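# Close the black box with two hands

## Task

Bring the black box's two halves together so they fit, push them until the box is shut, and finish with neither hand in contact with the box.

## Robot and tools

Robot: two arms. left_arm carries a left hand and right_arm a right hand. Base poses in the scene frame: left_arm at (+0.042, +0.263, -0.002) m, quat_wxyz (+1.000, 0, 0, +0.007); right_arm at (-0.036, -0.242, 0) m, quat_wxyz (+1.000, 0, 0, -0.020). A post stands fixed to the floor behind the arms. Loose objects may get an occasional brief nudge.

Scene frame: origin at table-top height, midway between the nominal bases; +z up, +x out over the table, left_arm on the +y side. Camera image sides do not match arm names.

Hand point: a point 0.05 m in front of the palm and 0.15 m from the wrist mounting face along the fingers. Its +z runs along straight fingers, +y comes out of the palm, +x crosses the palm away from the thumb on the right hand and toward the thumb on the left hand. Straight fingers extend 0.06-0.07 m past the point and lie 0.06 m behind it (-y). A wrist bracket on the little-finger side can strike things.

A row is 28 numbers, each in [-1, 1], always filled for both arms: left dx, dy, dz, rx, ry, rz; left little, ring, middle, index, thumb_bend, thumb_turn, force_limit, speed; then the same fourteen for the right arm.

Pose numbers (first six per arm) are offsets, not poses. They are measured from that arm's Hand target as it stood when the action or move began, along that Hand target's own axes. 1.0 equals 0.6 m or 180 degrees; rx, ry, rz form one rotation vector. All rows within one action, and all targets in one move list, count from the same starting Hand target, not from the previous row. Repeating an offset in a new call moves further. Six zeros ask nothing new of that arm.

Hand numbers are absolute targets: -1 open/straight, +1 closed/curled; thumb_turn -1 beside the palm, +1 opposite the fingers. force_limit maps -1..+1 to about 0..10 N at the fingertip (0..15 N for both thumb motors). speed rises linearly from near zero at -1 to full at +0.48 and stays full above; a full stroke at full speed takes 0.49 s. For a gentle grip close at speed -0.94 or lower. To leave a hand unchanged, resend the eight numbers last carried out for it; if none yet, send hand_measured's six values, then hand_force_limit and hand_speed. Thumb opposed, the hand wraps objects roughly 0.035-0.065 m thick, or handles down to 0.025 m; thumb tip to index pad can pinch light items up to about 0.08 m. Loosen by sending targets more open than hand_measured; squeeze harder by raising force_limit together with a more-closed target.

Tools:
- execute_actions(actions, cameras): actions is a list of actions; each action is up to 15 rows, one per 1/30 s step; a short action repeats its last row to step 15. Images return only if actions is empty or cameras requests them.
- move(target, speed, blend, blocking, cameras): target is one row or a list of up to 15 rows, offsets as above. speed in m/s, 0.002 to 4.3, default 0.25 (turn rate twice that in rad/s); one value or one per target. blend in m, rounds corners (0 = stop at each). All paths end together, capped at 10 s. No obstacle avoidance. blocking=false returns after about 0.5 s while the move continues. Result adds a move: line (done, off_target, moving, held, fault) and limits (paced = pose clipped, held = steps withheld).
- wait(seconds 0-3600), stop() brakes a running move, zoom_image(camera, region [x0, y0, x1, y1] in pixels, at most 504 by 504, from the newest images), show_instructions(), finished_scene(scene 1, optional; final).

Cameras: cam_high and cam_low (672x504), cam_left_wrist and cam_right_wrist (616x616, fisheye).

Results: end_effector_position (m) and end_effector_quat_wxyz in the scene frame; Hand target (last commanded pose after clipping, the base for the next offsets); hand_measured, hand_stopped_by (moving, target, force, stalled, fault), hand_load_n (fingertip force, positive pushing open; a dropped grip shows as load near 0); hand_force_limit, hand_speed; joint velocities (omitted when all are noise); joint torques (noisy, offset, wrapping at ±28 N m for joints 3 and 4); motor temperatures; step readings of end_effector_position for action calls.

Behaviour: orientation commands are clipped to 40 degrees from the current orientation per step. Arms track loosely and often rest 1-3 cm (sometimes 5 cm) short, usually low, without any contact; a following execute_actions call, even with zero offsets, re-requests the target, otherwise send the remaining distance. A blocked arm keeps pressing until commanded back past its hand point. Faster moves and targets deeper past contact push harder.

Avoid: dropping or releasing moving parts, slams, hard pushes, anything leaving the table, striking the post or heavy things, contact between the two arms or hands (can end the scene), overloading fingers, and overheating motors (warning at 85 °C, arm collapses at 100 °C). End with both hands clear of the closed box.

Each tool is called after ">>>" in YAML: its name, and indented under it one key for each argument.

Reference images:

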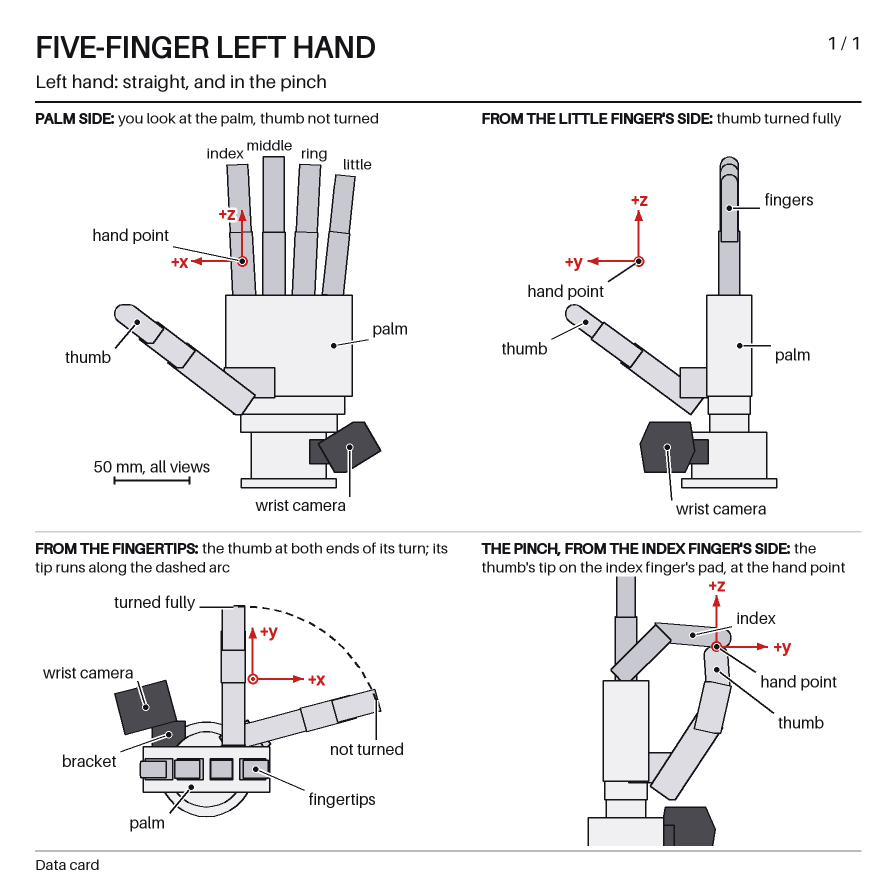

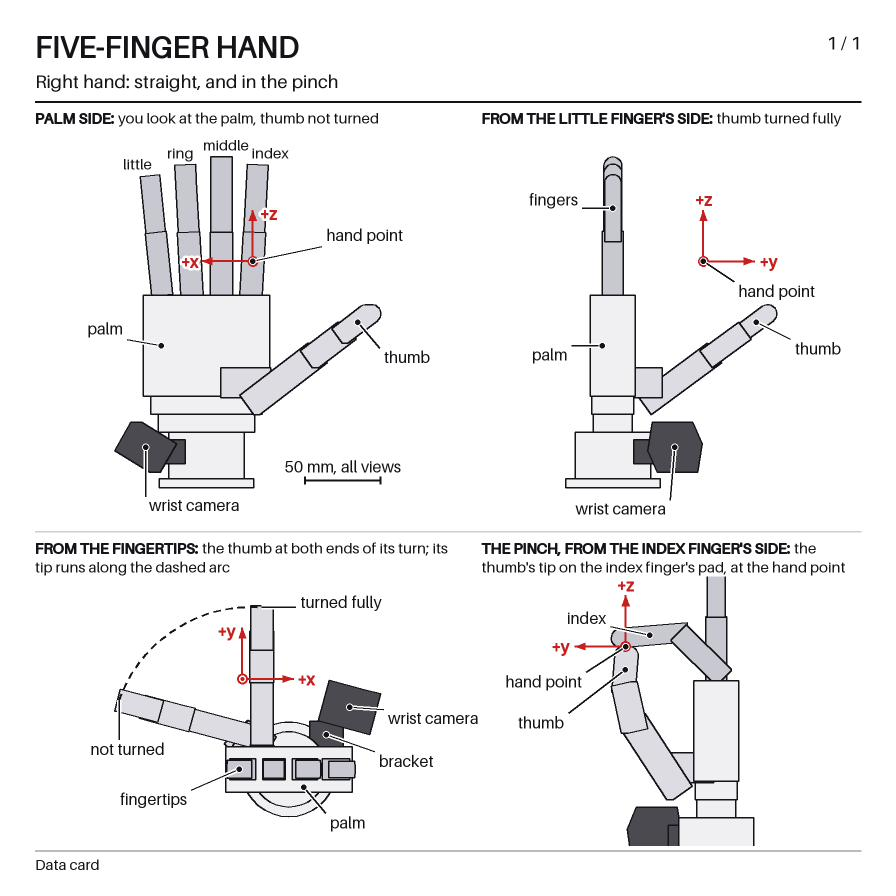

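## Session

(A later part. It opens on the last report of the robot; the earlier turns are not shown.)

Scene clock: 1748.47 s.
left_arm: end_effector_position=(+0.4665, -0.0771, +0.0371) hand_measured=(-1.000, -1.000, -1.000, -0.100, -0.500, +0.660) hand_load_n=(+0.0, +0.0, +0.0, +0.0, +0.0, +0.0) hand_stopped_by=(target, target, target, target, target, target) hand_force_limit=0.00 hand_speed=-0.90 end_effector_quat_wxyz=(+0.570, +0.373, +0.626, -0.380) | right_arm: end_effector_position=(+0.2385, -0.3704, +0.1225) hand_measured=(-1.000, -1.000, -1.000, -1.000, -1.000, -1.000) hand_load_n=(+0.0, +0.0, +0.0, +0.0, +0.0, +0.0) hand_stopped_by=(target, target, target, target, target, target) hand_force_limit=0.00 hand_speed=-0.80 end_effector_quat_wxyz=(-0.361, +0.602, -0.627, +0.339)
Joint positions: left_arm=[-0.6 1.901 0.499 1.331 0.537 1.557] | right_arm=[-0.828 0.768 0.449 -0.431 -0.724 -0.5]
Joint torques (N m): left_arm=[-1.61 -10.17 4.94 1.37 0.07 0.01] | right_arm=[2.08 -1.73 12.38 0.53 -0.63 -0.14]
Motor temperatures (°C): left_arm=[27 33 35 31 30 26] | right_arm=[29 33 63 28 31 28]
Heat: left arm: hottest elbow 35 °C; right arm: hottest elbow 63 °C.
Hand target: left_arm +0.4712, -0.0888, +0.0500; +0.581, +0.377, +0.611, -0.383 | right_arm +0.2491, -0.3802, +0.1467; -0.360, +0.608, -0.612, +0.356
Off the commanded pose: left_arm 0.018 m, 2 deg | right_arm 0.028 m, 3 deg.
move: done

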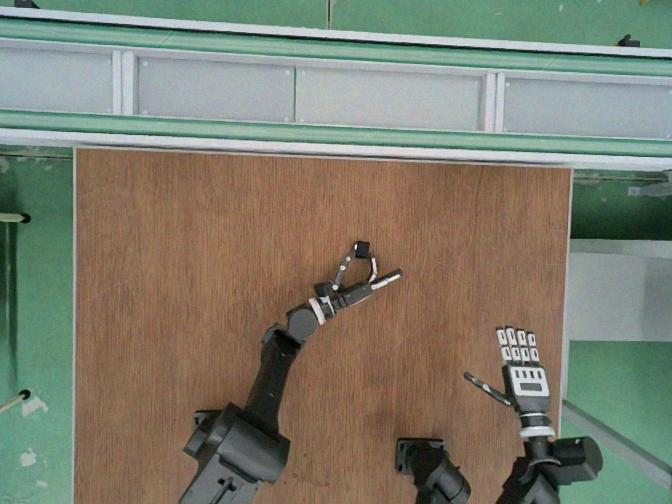

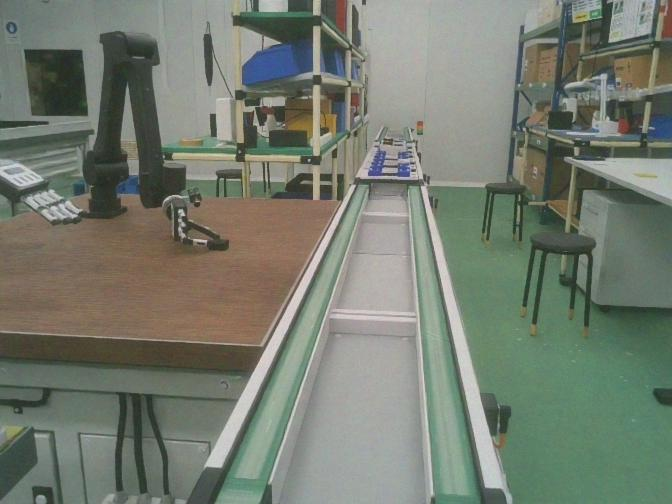

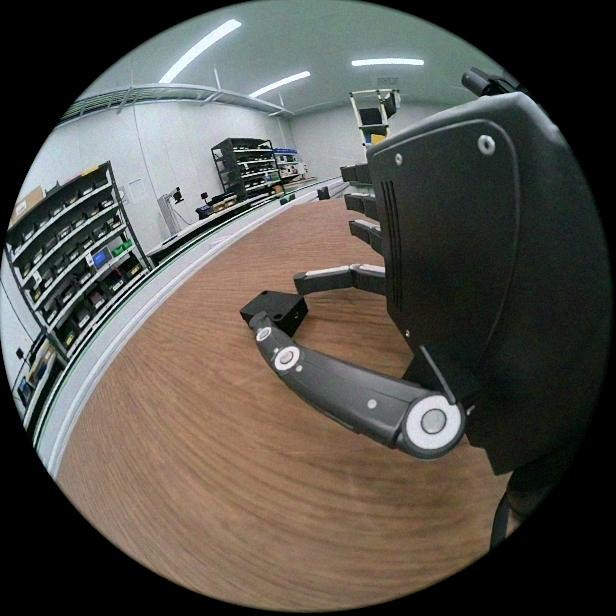

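>>> move:
  target:
    - [0,0,0,0,0,0,-1,-1,-1,-0.45,-0.6,0.66,0.0,-0.8, 0,0,0,0,0,0,-1,-1,-1,-1,-1,-1,0,-0.8]
    - [-0.0051,-0.0963,-0.0663,0,0,0,-1,-1,-1,-0.45,-0.6,0.66,0.0,-0.8, 0,0,0,0,0,0,-1,-1,-1,-1,-1,-1,0,-0.8]
    - [-0.138,-0.1003,-0.0704,0,0,0,-1,-1,-1,-0.45,-0.6,0.66,0.0,-0.8, 0,0,0,0,0,0,-1,-1,-1,-1,-1,-1,0,-0.8]
  speed: [0.05,0.06,0.12]
  blend: [0,0.01,0]
  cameras: ["cam_high","cam_low","cam_right_wrist"]

>>> zoom_image:
  camera: "cam_low"
  region: [205, 230, 235, 260]

>>> zoom_image:
  camera: "cam_high"
  region: [354, 238, 374, 258]

>>> zoom_image:
  camera: "cam_right_wrist"
  region: [200, 270, 320, 390]

Scene clock: 1761.40 s.
left_arm: end_effector_position=(+0.4046, -0.0695, +0.1325) hand_measured=(-1.000, -1.000, -1.000, -0.450, -0.600, +0.660) hand_load_n=(+0.0, +0.0, +0.0, +0.0, +0.0, +0.5) hand_stopped_by=(target, target, target, target, target, target) hand_force_limit=0.00 hand_speed=-0.80 end_effector_quat_wxyz=(+0.582, +0.373, +0.615, -0.378) | right_arm: end_effector_position=(+0.2385, -0.3704, +0.1225) hand_measured=(-1.000, -1.000, -1.000, -1.000, -1.000, -1.000) hand_load_n=(+0.0, +0.0, +0.0, +0.0, +0.0, +0.0) hand_stopped_by=(target, target, target, target, target, target) hand_force_limit=0.00 hand_speed=-0.80 end_effector_quat_wxyz=(-0.361, +0.602, -0.627, +0.339)
Joint positions: left_arm=[-0.698 1.438 0.352 1.047 0.438 1.557] | right_arm=[-0.828 0.768 0.449 -0.431 -0.724 -0.5]
Joint torques (N m): left_arm=[-2.43 -6.3 6.64 1.1 0.02 -0.08] | right_arm=[2.02 -1.79 12.42 0.62 -0.62 -0.17]
Motor temperatures (°C): left_arm=[27 33 34 31 30 26] | right_arm=[29 33 63 28 31 28]
Heat: left arm: hottest elbow 34 °C; right arm: hottest elbow 63 °C.
Hand target: left_arm +0.4022, -0.0771, +0.1359; +0.581, +0.377, +0.611, -0.383 | right_arm +0.2491, -0.3802, +0.1467; -0.360, +0.608, -0.612, +0.356
Off the commanded pose: left_arm 0.009 m, 1 deg | right_arm 0.028 m, 3 deg.
move: done

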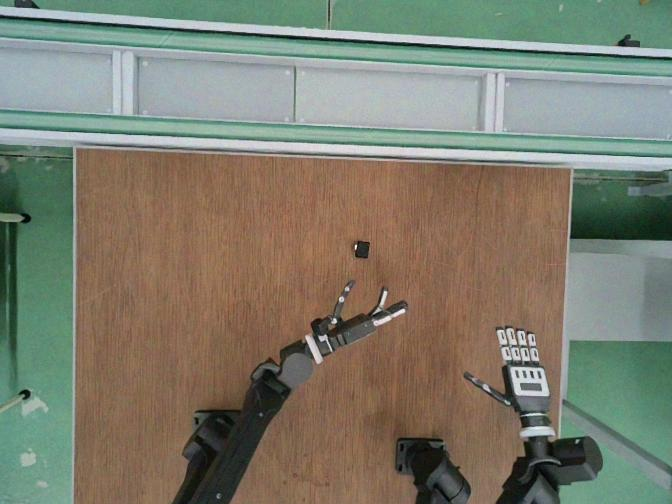

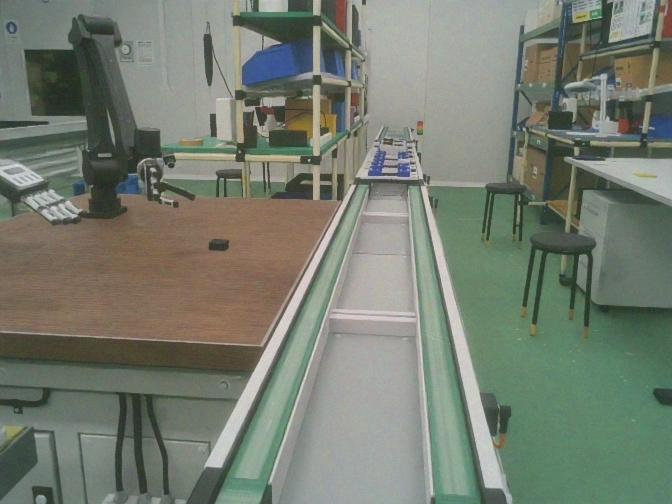

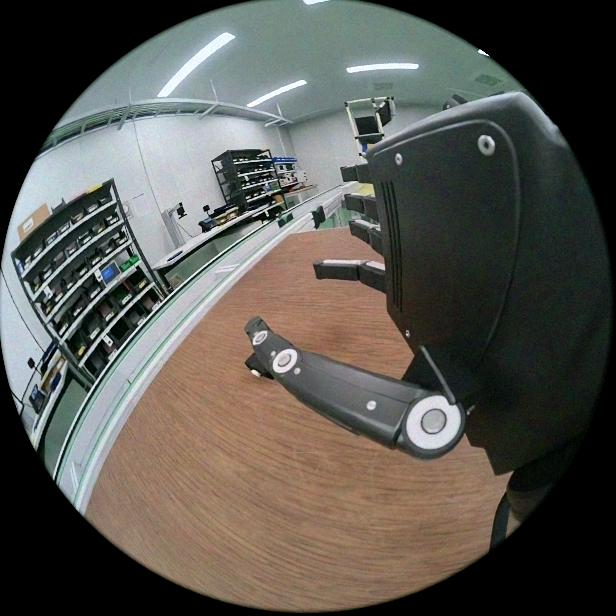

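Scaled by 16.800 from the camera's image (finer frame: 960x720).

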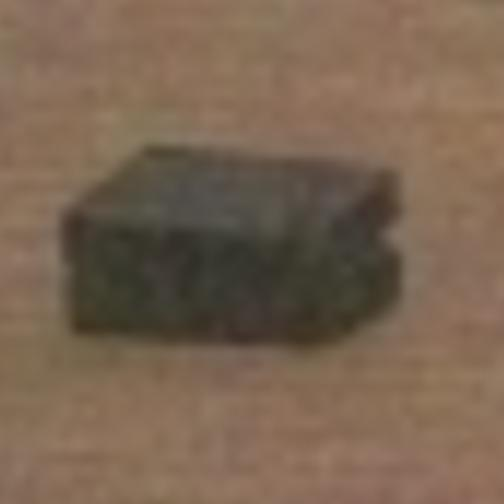

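Scaled by 25.200 from the camera's image (finer frame: 960x720).

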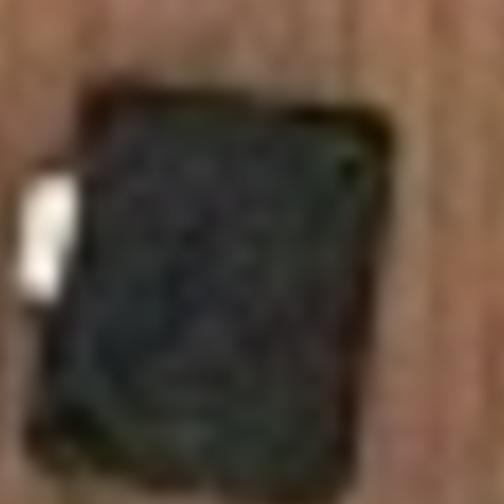

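Scaled by 4.200 from the camera's image (finer frame: 880x880).

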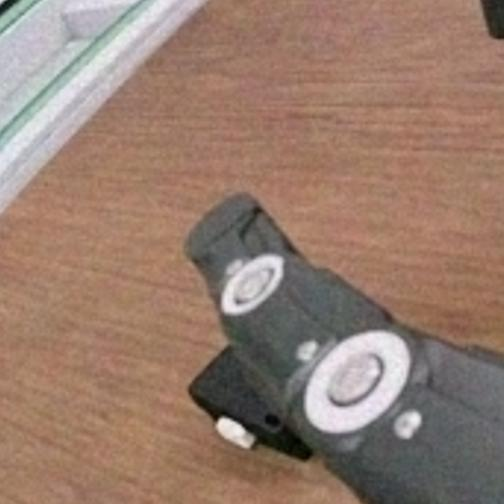

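>>> move:
  target: [0,0,0,0,0,0,-1,-1,-1,-1,-1,-1,0.0,-0.5, 0,0,0,0,0,0,-1,-1,-1,-1,-1,-1,0,-0.8]
  speed: 0.1
  cameras: ["cam_right_wrist"]

>>> zoom_image:
  camera: "cam_right_wrist"
  region: [230, 340, 290, 400]

Scene clock: 1767.20 s.
left_arm: end_effector_position=(+0.4047, -0.0695, +0.1325) hand_measured=(-1.000, -1.000, -1.000, -1.000, -1.000, -1.000) hand_load_n=(+0.5, +0.0, +0.0, +0.0, +0.0, +0.0) hand_stopped_by=(target, target, target, target, target, target) hand_force_limit=0.00 hand_speed=-0.50 end_effector_quat_wxyz=(+0.582, +0.373, +0.615, -0.378) | right_arm: end_effector_position=(+0.2385, -0.3704, +0.1225) hand_measured=(-1.000, -1.000, -1.000, -1.000, -1.000, -1.000) hand_load_n=(+0.0, +0.0, +0.0, +0.0, +0.0, +0.0) hand_stopped_by=(target, target, target, target, target, target) hand_force_limit=0.00 hand_speed=-0.80 end_effector_quat_wxyz=(-0.361, +0.602, -0.627, +0.339)
Joint positions: left_arm=[-0.698 1.438 0.352 1.047 0.437 1.557] | right_arm=[-0.828 0.768 0.449 -0.431 -0.724 -0.5]
Joint torques (N m): left_arm=[-2.2 -6.24 6.53 0.84 0.03 -0.02] | right_arm=[2.08 -1.67 12.36 0.59 -0.63 -0.15]
Motor temperatures (°C): left_arm=[27 33 35 31 30 26] | right_arm=[29 33 63 28 31 28]
Heat: left arm: hottest elbow 35 °C; right arm: hottest elbow 63 °C.
Hand target: left_arm +0.4022, -0.0771, +0.1359; +0.581, +0.377, +0.611, -0.383 | right_arm +0.2491, -0.3802, +0.1467; -0.360, +0.608, -0.612, +0.356
Off the commanded pose: left_arm 0.009 m, 1 deg | right_arm 0.028 m, 3 deg.
move: done

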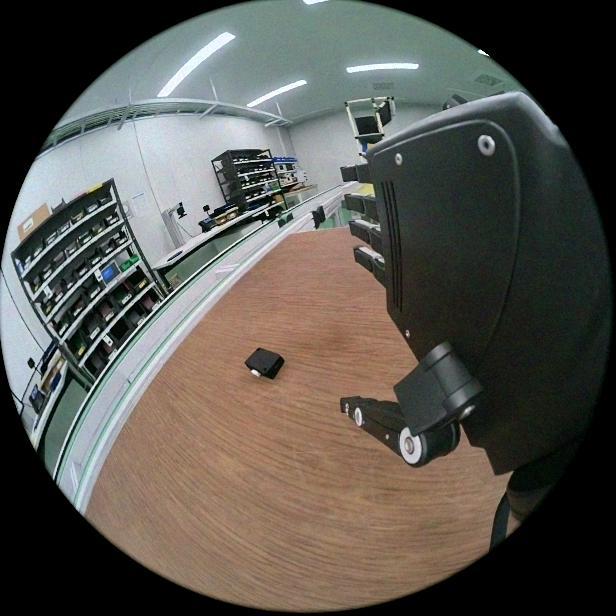

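Scaled by 8.400 from the camera's image (finer frame: 880x880).

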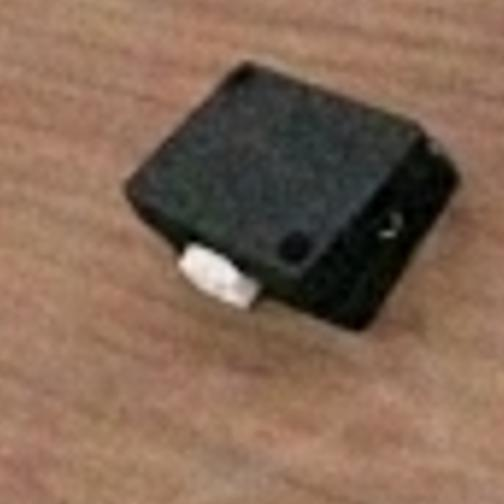

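>>> move:
  target: [0.0316,0.0533,0.0070,0,0,0,-1,-1,-1,-1,-1,-1,0.0,-0.5, 0,0,0,0,0,0,-1,-1,-1,-1,-1,-1,0,-0.8]
  speed: 0.1
  cameras: ["cam_right_wrist"]

>>> zoom_image:
  camera: "cam_right_wrist"
  region: [220, 310, 300, 390]

Scene clock: 1776.50 s.
left_arm: end_effector_position=(+0.4168, -0.0626, +0.0992) hand_measured=(-1.000, -1.000, -1.000, -1.000, -1.000, -1.000) hand_load_n=(+0.0, +0.0, +0.0, +0.0, +0.0, +0.0) hand_stopped_by=(target, target, target, target, target, target) hand_force_limit=0.00 hand_speed=-0.50 end_effector_quat_wxyz=(+0.562, +0.379, +0.626, -0.385) | right_arm: end_effector_position=(+0.2385, -0.3704, +0.1225) hand_measured=(-1.000, -1.000, -1.000, -1.000, -1.000, -1.000) hand_load_n=(+0.0, +0.0, +0.0, -0.5, +0.0, -0.5) hand_stopped_by=(target, target, target, target, target, target) hand_force_limit=0.00 hand_speed=-0.80 end_effector_quat_wxyz=(-0.361, +0.602, -0.627, +0.339)
Joint positions: left_arm=[-0.638 1.557 0.364 1.11 0.519 1.557] | right_arm=[-0.828 0.768 0.449 -0.431 -0.724 -0.5]
Joint torques (N m): left_arm=[-0.09 -6.36 7.71 1.61 0.26 0.01] | right_arm=[2.02 -1.85 12.31 0.61 -0.62 -0.13]
Motor temperatures (°C): left_arm=[27 33 35 31 30 26] | right_arm=[28 33 63 28 31 28]
Heat: left arm: hottest elbow 35 °C; right arm: hottest elbow 63 °C.
Hand target: left_arm +0.4322, -0.0671, +0.1158; +0.581, +0.377, +0.611, -0.383 | right_arm +0.2491, -0.3802, +0.1467; -0.360, +0.608, -0.612, +0.356
Off the commanded pose: left_arm 0.023 m, 3 deg | right_arm 0.028 m, 3 deg.
move: off_target (left_arm)

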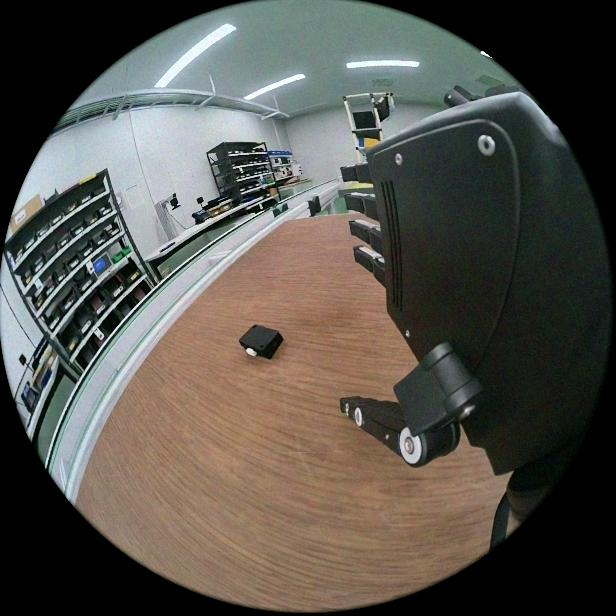

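Scaled by 6.300 from the camera's image (finer frame: 880x880).

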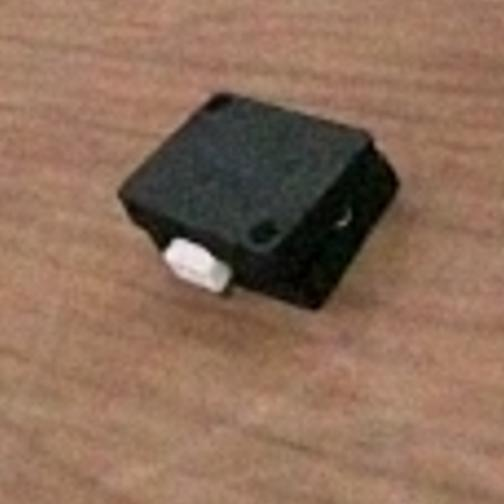

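>>> move:
  target: [-0.0696,-0.0104,-0.1108,-0.1451,0.0986,-0.4871,-1,-1,-1,-1,-1,-1,0.0,-0.5, 0,0,0,0,0,0,-1,-1,-1,-1,-1,-1,0,-0.8]
  speed: 0.25
  cameras: ["cam_high","cam_low","cam_right_wrist"]

Scene clock: 1829.40 s.
left_arm: end_effector_position=(+0.3788, -0.0061, +0.1363) hand_measured=(-1.000, -1.000, -1.000, -1.000, -1.000, -1.000) hand_load_n=(+0.0, -0.5, +0.0, +0.0, +0.0, +0.0) hand_stopped_by=(target, target, target, target, target, target) hand_force_limit=0.00 hand_speed=-0.50 end_effector_quat_wxyz=(+0.116, -0.222, +0.845, -0.473) | right_arm: end_effector_position=(+0.2385, -0.3704, +0.1225) hand_measured=(-1.000, -1.000, -1.000, -1.000, -1.000, -1.000) hand_load_n=(+0.0, +0.0, +0.0, +0.0, +0.0, +0.0) hand_stopped_by=(target, target, target, target, target, target) hand_force_limit=0.00 hand_speed=-0.80 end_effector_quat_wxyz=(-0.361, +0.602, -0.627, +0.339)
Joint positions: left_arm=[-0.438 1.148 0.695 -0.207 0.54 0.363] | right_arm=[-0.828 0.768 0.449 -0.431 -0.724 -0.5]
Joint torques (N m): left_arm=[-0.03 -5.3 14.01 0.66 0.57 -0.17] | right_arm=[1.96 -1.67 12.4 0.59 -0.62 -0.15]
Motor temperatures (°C): left_arm=[27 32 37 31 30 26] | right_arm=[28 33 63 28 31 28]
Heat: left arm: hottest elbow 37 °C; right arm: hottest elbow 63 °C.
Hand target: left_arm +0.4002, -0.0103, +0.1599; +0.130, -0.224, +0.836, -0.484 | right_arm +0.2491, -0.3802, +0.1467; -0.360, +0.608, -0.612, +0.356
Off the commanded pose: left_arm 0.032 m, 2 deg | right_arm 0.028 m, 3 deg.
move: off_target (left_arm)

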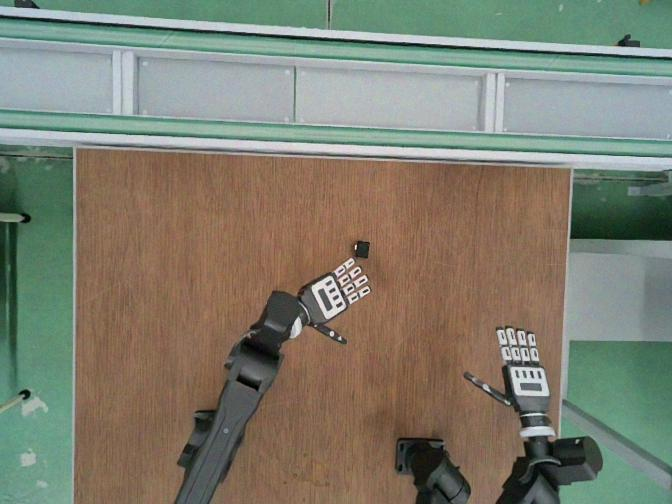

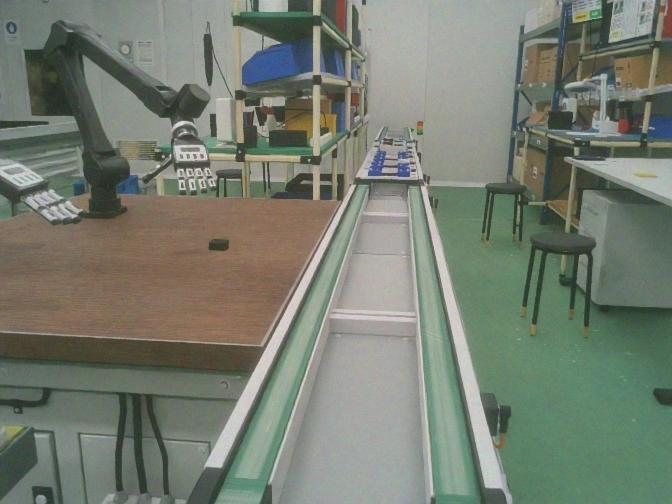

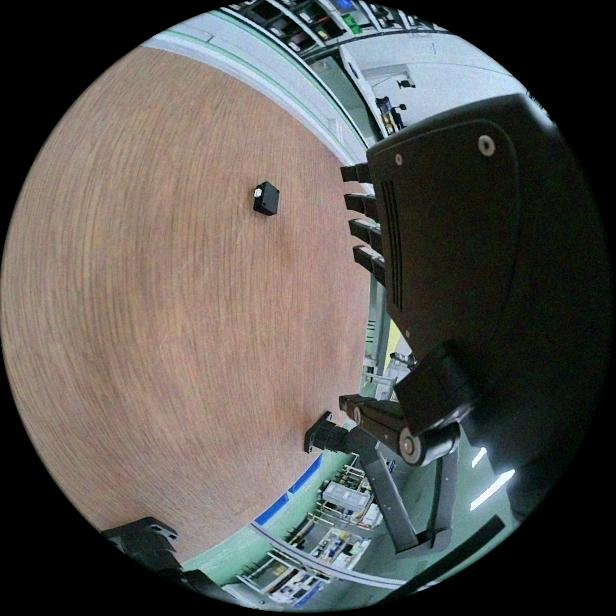

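>>> zoom_image:
  camera: "cam_right_wrist"
  region: [235, 170, 295, 230]

>>> zoom_image:
  camera: "cam_high"
  region: [320, 230, 380, 310]

Scaled by 8.400 from the camera's image (finer frame: 880x880).

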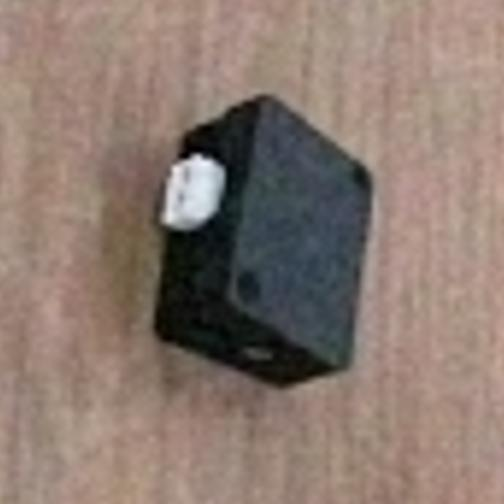

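Scaled by 6.300 from the camera's image (finer frame: 960x720).

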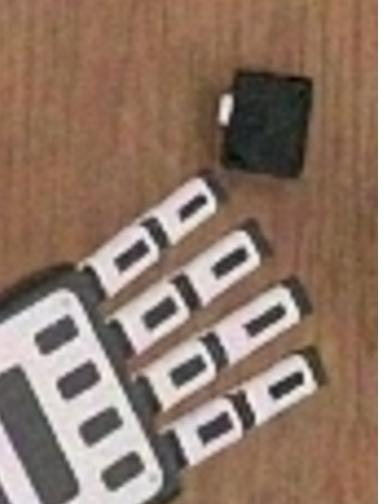

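>>> move:
  target: [-0.0819,0.0586,0.0818,0,0,0,-1,-1,-1,-1,-1,-1,0.0,-0.5, 0,0,0,0,0,0,-1,-1,-1,-1,-1,-1,0,-0.8]
  speed: 0.12
  cameras: ["cam_high","cam_low","cam_right_wrist"]

>>> zoom_image:
  camera: "cam_high"
  region: [320, 220, 400, 300]

>>> zoom_image:
  camera: "cam_low"
  region: [180, 190, 260, 270]

Scene clock: 1850.70 s.
left_arm: end_effector_position=(+0.4266, -0.0035, +0.0811) hand_measured=(-1.000, -1.000, -1.000, -1.000, -1.000, -1.000) hand_load_n=(+0.0, +0.0, +0.0, +0.0, +0.0, +0.0) hand_stopped_by=(target, target, target, target, target, target) hand_force_limit=0.00 hand_speed=-0.50 end_effector_quat_wxyz=(+0.102, -0.236, +0.845, -0.468) | right_arm: end_effector_position=(+0.2385, -0.3704, +0.1225) hand_measured=(-1.000, -1.000, -1.000, -1.000, -1.000, -1.000) hand_load_n=(+0.0, +0.0, +0.0, +0.0, +0.0, +0.0) hand_stopped_by=(target, target, target, target, target, target) hand_force_limit=0.00 hand_speed=-0.80 end_effector_quat_wxyz=(-0.361, +0.602, -0.627, +0.339)
Joint positions: left_arm=[-0.375 1.379 0.733 -0.063 0.589 0.387] | right_arm=[-0.828 0.768 0.449 -0.431 -0.724 -0.5]
Joint torques (N m): left_arm=[0.21 -7.41 12.59 1.22 0.64 0.05] | right_arm=[1.73 -1.67 12.4 0.61 -0.61 -0.15]
Motor temperatures (°C): left_arm=[27 32 43 31 30 26] | right_arm=[28 33 63 28 31 28]
Heat: left arm: hottest elbow 43 °C; right arm: hottest elbow 63 °C.
Hand target: left_arm +0.4554, -0.0073, +0.1050; +0.130, -0.224, +0.836, -0.484 | right_arm +0.2491, -0.3802, +0.1467; -0.360, +0.608, -0.612, +0.356
Off the commanded pose: left_arm 0.038 m, 4 deg | right_arm 0.028 m, 3 deg.
move: off_target (left_arm)

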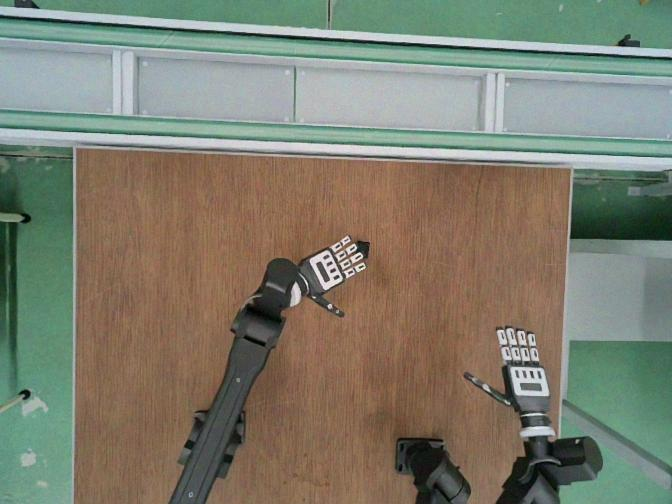

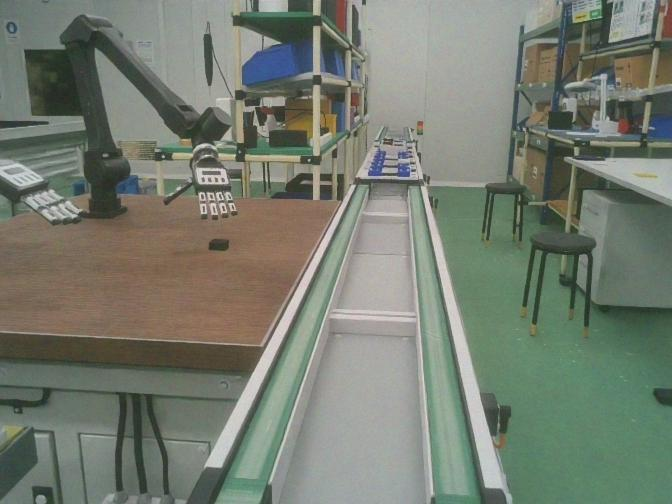

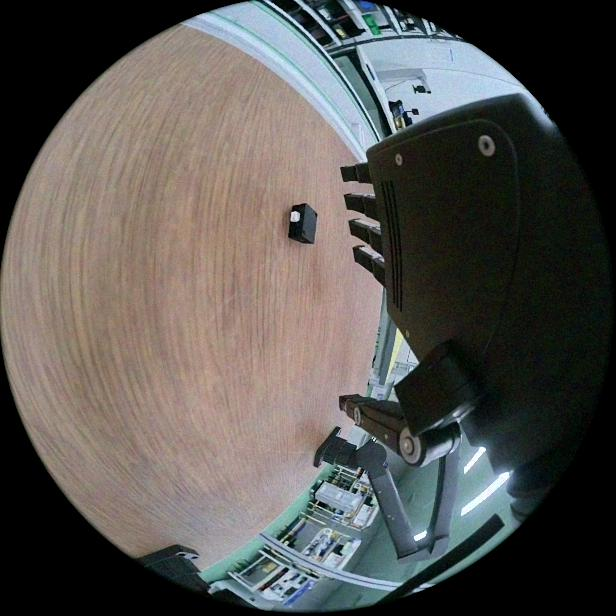

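Scaled by 6.300 from the camera's image (finer frame: 960x720).

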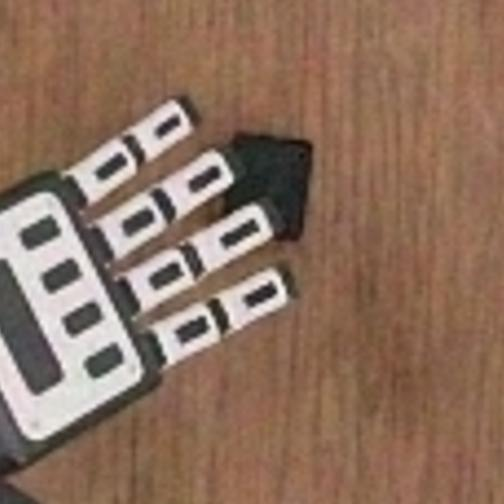

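Scaled by 6.300 from the camera's image (finer frame: 960x720).

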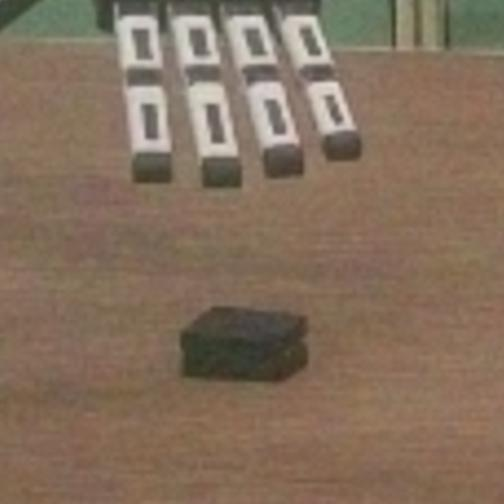

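>>> zoom_image:
  camera: "cam_low"
  region: [206, 234, 232, 254]

>>> zoom_image:
  camera: "cam_right_wrist"
  region: [280, 195, 330, 245]

Scaled by 19.385 from the camera's image (finer frame: 960x720).

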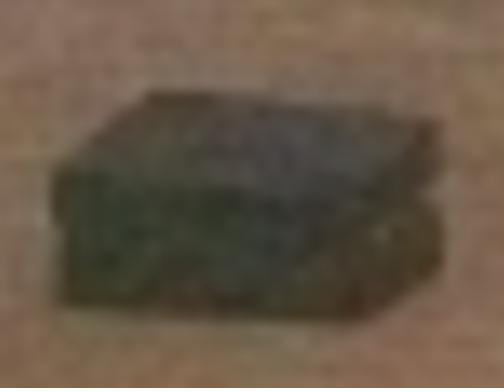

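Scaled by 10.080 from the camera's image (finer frame: 880x880).

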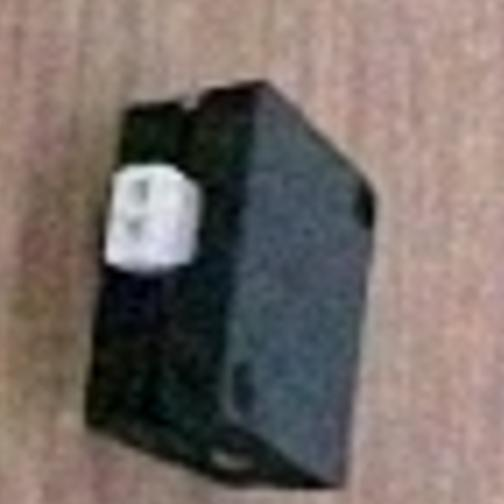

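>>> move:
  target: [-0.0158,0.0429,0.0424,0,0,0,-1,-1,-1,-1,-1,-1,0.0,-0.5, 0,0,0,0,0,0,-1,-1,-1,-1,-1,-1,0,-0.8]
  speed: 0.06
  cameras: ["cam_high","cam_low","cam_right_wrist"]

>>> zoom_image:
  camera: "cam_high"
  region: [320, 220, 400, 300]

>>> zoom_image:
  camera: "cam_low"
  region: [180, 190, 260, 270]

Scene clock: 1868.17 s.
left_arm: end_effector_position=(+0.4415, -0.0090, +0.0525) hand_measured=(-1.000, -1.000, -1.000, -1.000, -1.000, -1.000) hand_load_n=(+0.0, +0.0, +0.0, +0.0, +0.0, +0.0) hand_stopped_by=(target, target, target, target, target, target) hand_force_limit=0.00 hand_speed=-0.50 end_effector_quat_wxyz=(+0.106, -0.233, +0.844, -0.471) | right_arm: end_effector_position=(+0.2385, -0.3704, +0.1225) hand_measured=(-1.000, -1.000, -1.000, -1.000, -1.000, -1.000) hand_load_n=(+0.0, +0.0, +0.0, +0.0, +0.0, +0.0) hand_stopped_by=(target, target, target, target, target, target) hand_force_limit=0.00 hand_speed=-0.80 end_effector_quat_wxyz=(-0.361, +0.602, -0.627, +0.339)
Joint positions: left_arm=[-0.375 1.477 0.733 0.046 0.592 0.39] | right_arm=[-0.828 0.768 0.449 -0.431 -0.724 -0.5]
Joint torques (N m): left_arm=[0.62 -8.18 11.38 1.46 0.61 0] | right_arm=[2.02 -1.9 12.4 0.55 -0.62 -0.13]
Motor temperatures (°C): left_arm=[27 32 46 31 30 26] | right_arm=[28 33 63 28 31 28]
Heat: left arm: hottest elbow 46 °C; right arm: hottest elbow 63 °C.
Hand target: left_arm +0.4682, -0.0106, +0.0700; +0.130, -0.224, +0.836, -0.484 | right_arm +0.2491, -0.3802, +0.1467; -0.360, +0.608, -0.612, +0.356
Off the commanded pose: left_arm 0.032 m, 3 deg | right_arm 0.028 m, 3 deg.
move: off_target (left_arm)

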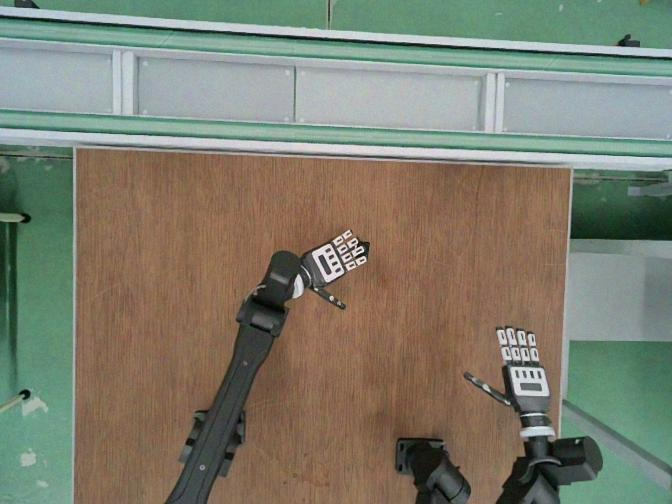

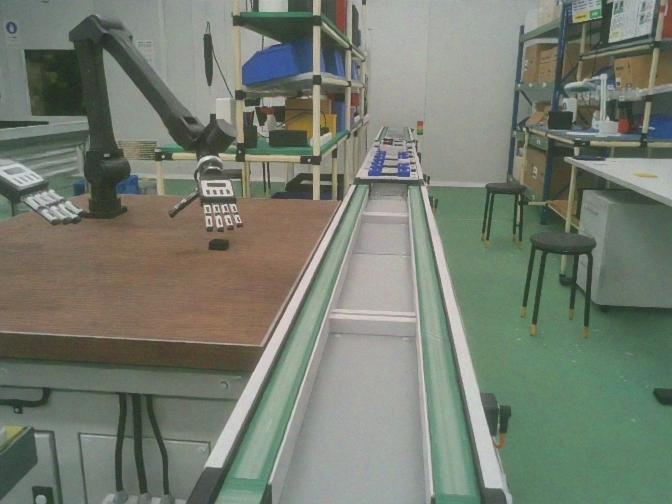

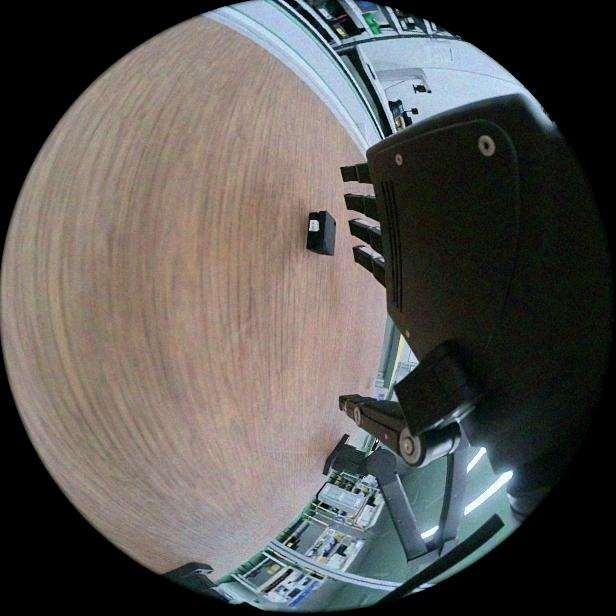

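Scaled by 6.300 from the camera's image (finer frame: 960x720).

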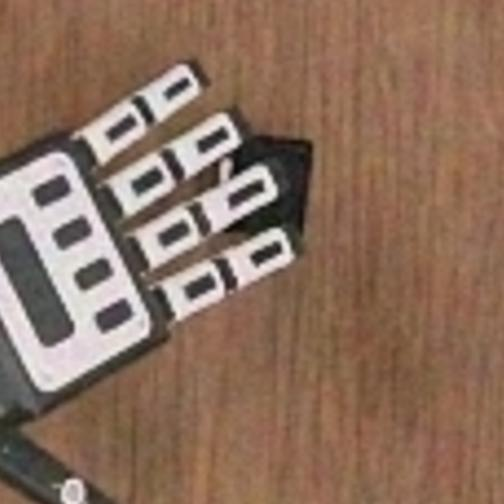

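Scaled by 6.300 from the camera's image (finer frame: 960x720).

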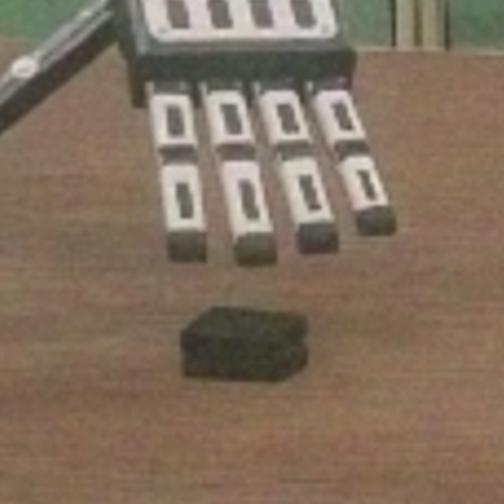

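>>> move:
  target: [-0.0033,0.0318,0.0117,0,0,0,-1,-1,-1,-1,-1,-1,0.0,-0.5, 0,0,0,0,0,0,-1,-1,-1,-1,-1,-1,0,-0.8]
  speed: 0.04
  cameras: ["cam_high","cam_low","cam_right_wrist"]

>>> zoom_image:
  camera: "cam_high"
  region: [340, 230, 390, 280]

>>> zoom_image:
  camera: "cam_low"
  region: [200, 220, 240, 260]

Scene clock: 1874.53 s.
left_arm: end_effector_position=(+0.4514, -0.0093, +0.0424) hand_measured=(-1.000, -1.000, -1.000, -1.000, -1.000, -1.000) hand_load_n=(+0.0, +0.0, +0.0, +0.0, +0.0, +0.0) hand_stopped_by=(target, target, target, target, target, target) hand_force_limit=0.00 hand_speed=-0.50 end_effector_quat_wxyz=(+0.114, -0.228, +0.841, -0.477) | right_arm: end_effector_position=(+0.2385, -0.3704, +0.1225) hand_measured=(-1.000, -1.000, -1.000, -1.000, -1.000, -1.000) hand_load_n=(+0.0, +0.0, +0.0, +0.0, +0.0, +0.0) hand_stopped_by=(target, target, target, target, target, target) hand_force_limit=0.00 hand_speed=-0.80 end_effector_quat_wxyz=(-0.361, +0.602, -0.627, +0.339)
Joint positions: left_arm=[-0.366 1.519 0.733 0.108 0.599 0.396] | right_arm=[-0.828 0.768 0.449 -0.431 -0.724 -0.5]
Joint torques (N m): left_arm=[0.21 -8 9.43 1.26 0.61 0.04] | right_arm=[2.02 -1.85 12.38 0.58 -0.61 -0.15]
Motor temperatures (°C): left_arm=[27 32 46 31 30 26] | right_arm=[28 33 63 28 31 28]
Heat: left arm: hottest elbow 46 °C; right arm: hottest elbow 63 °C.
Hand target: left_arm +0.4682, -0.0067, +0.0498; +0.130, -0.224, +0.836, -0.484 | right_arm +0.2491, -0.3802, +0.1467; -0.360, +0.608, -0.612, +0.356
Off the commanded pose: left_arm 0.019 m, 2 deg | right_arm 0.028 m, 3 deg.
move: off_target (left_arm)

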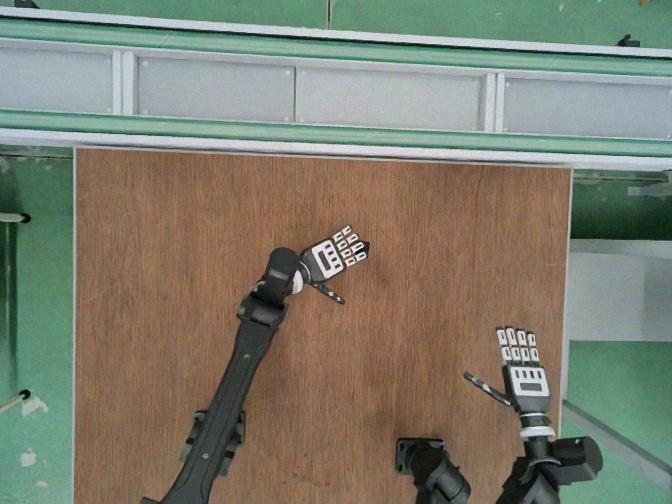

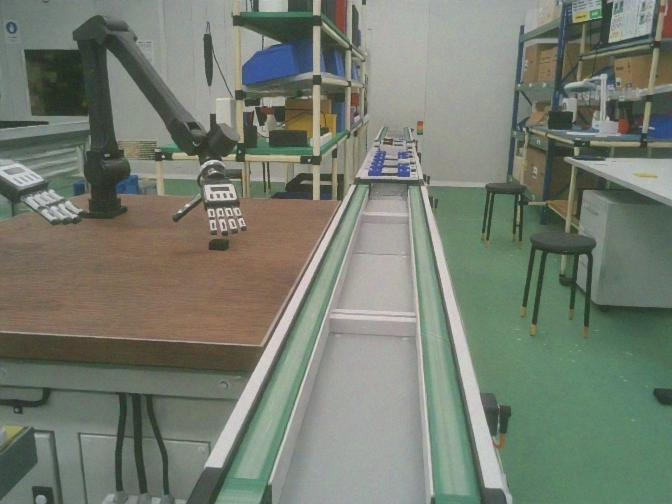

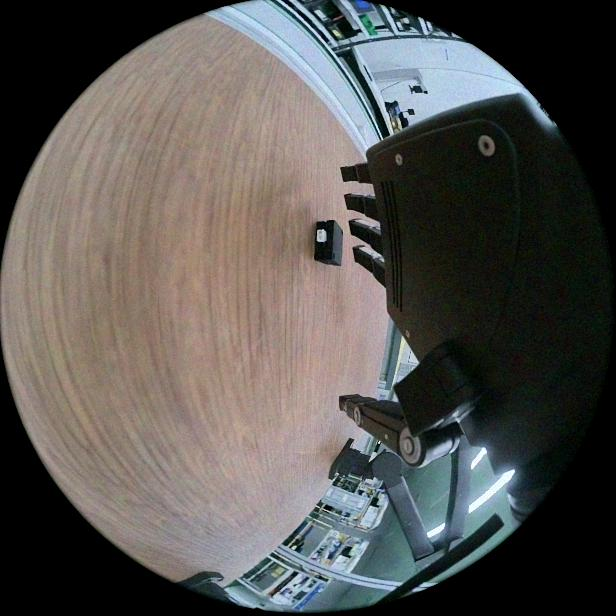

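Scaled by 10.080 from the camera's image (finer frame: 960x720).

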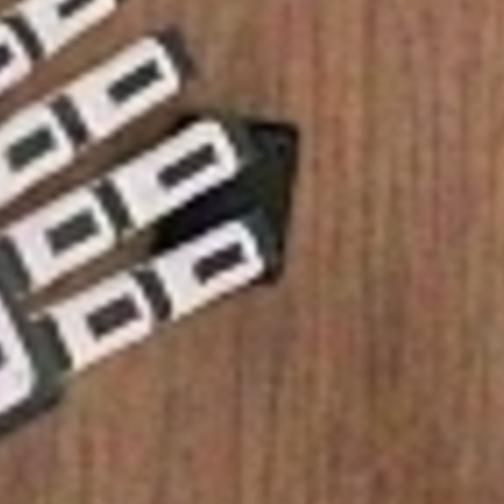

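Scaled by 12.600 from the camera's image (finer frame: 960x720).

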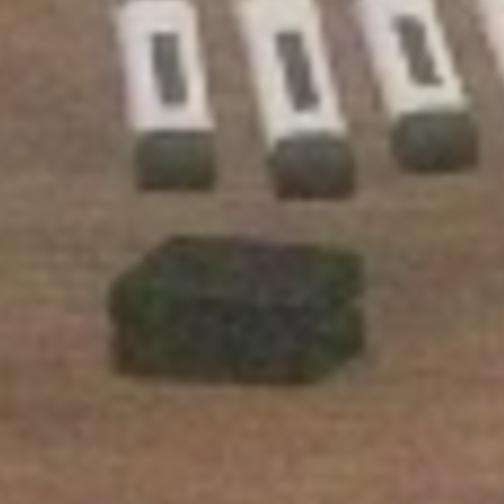

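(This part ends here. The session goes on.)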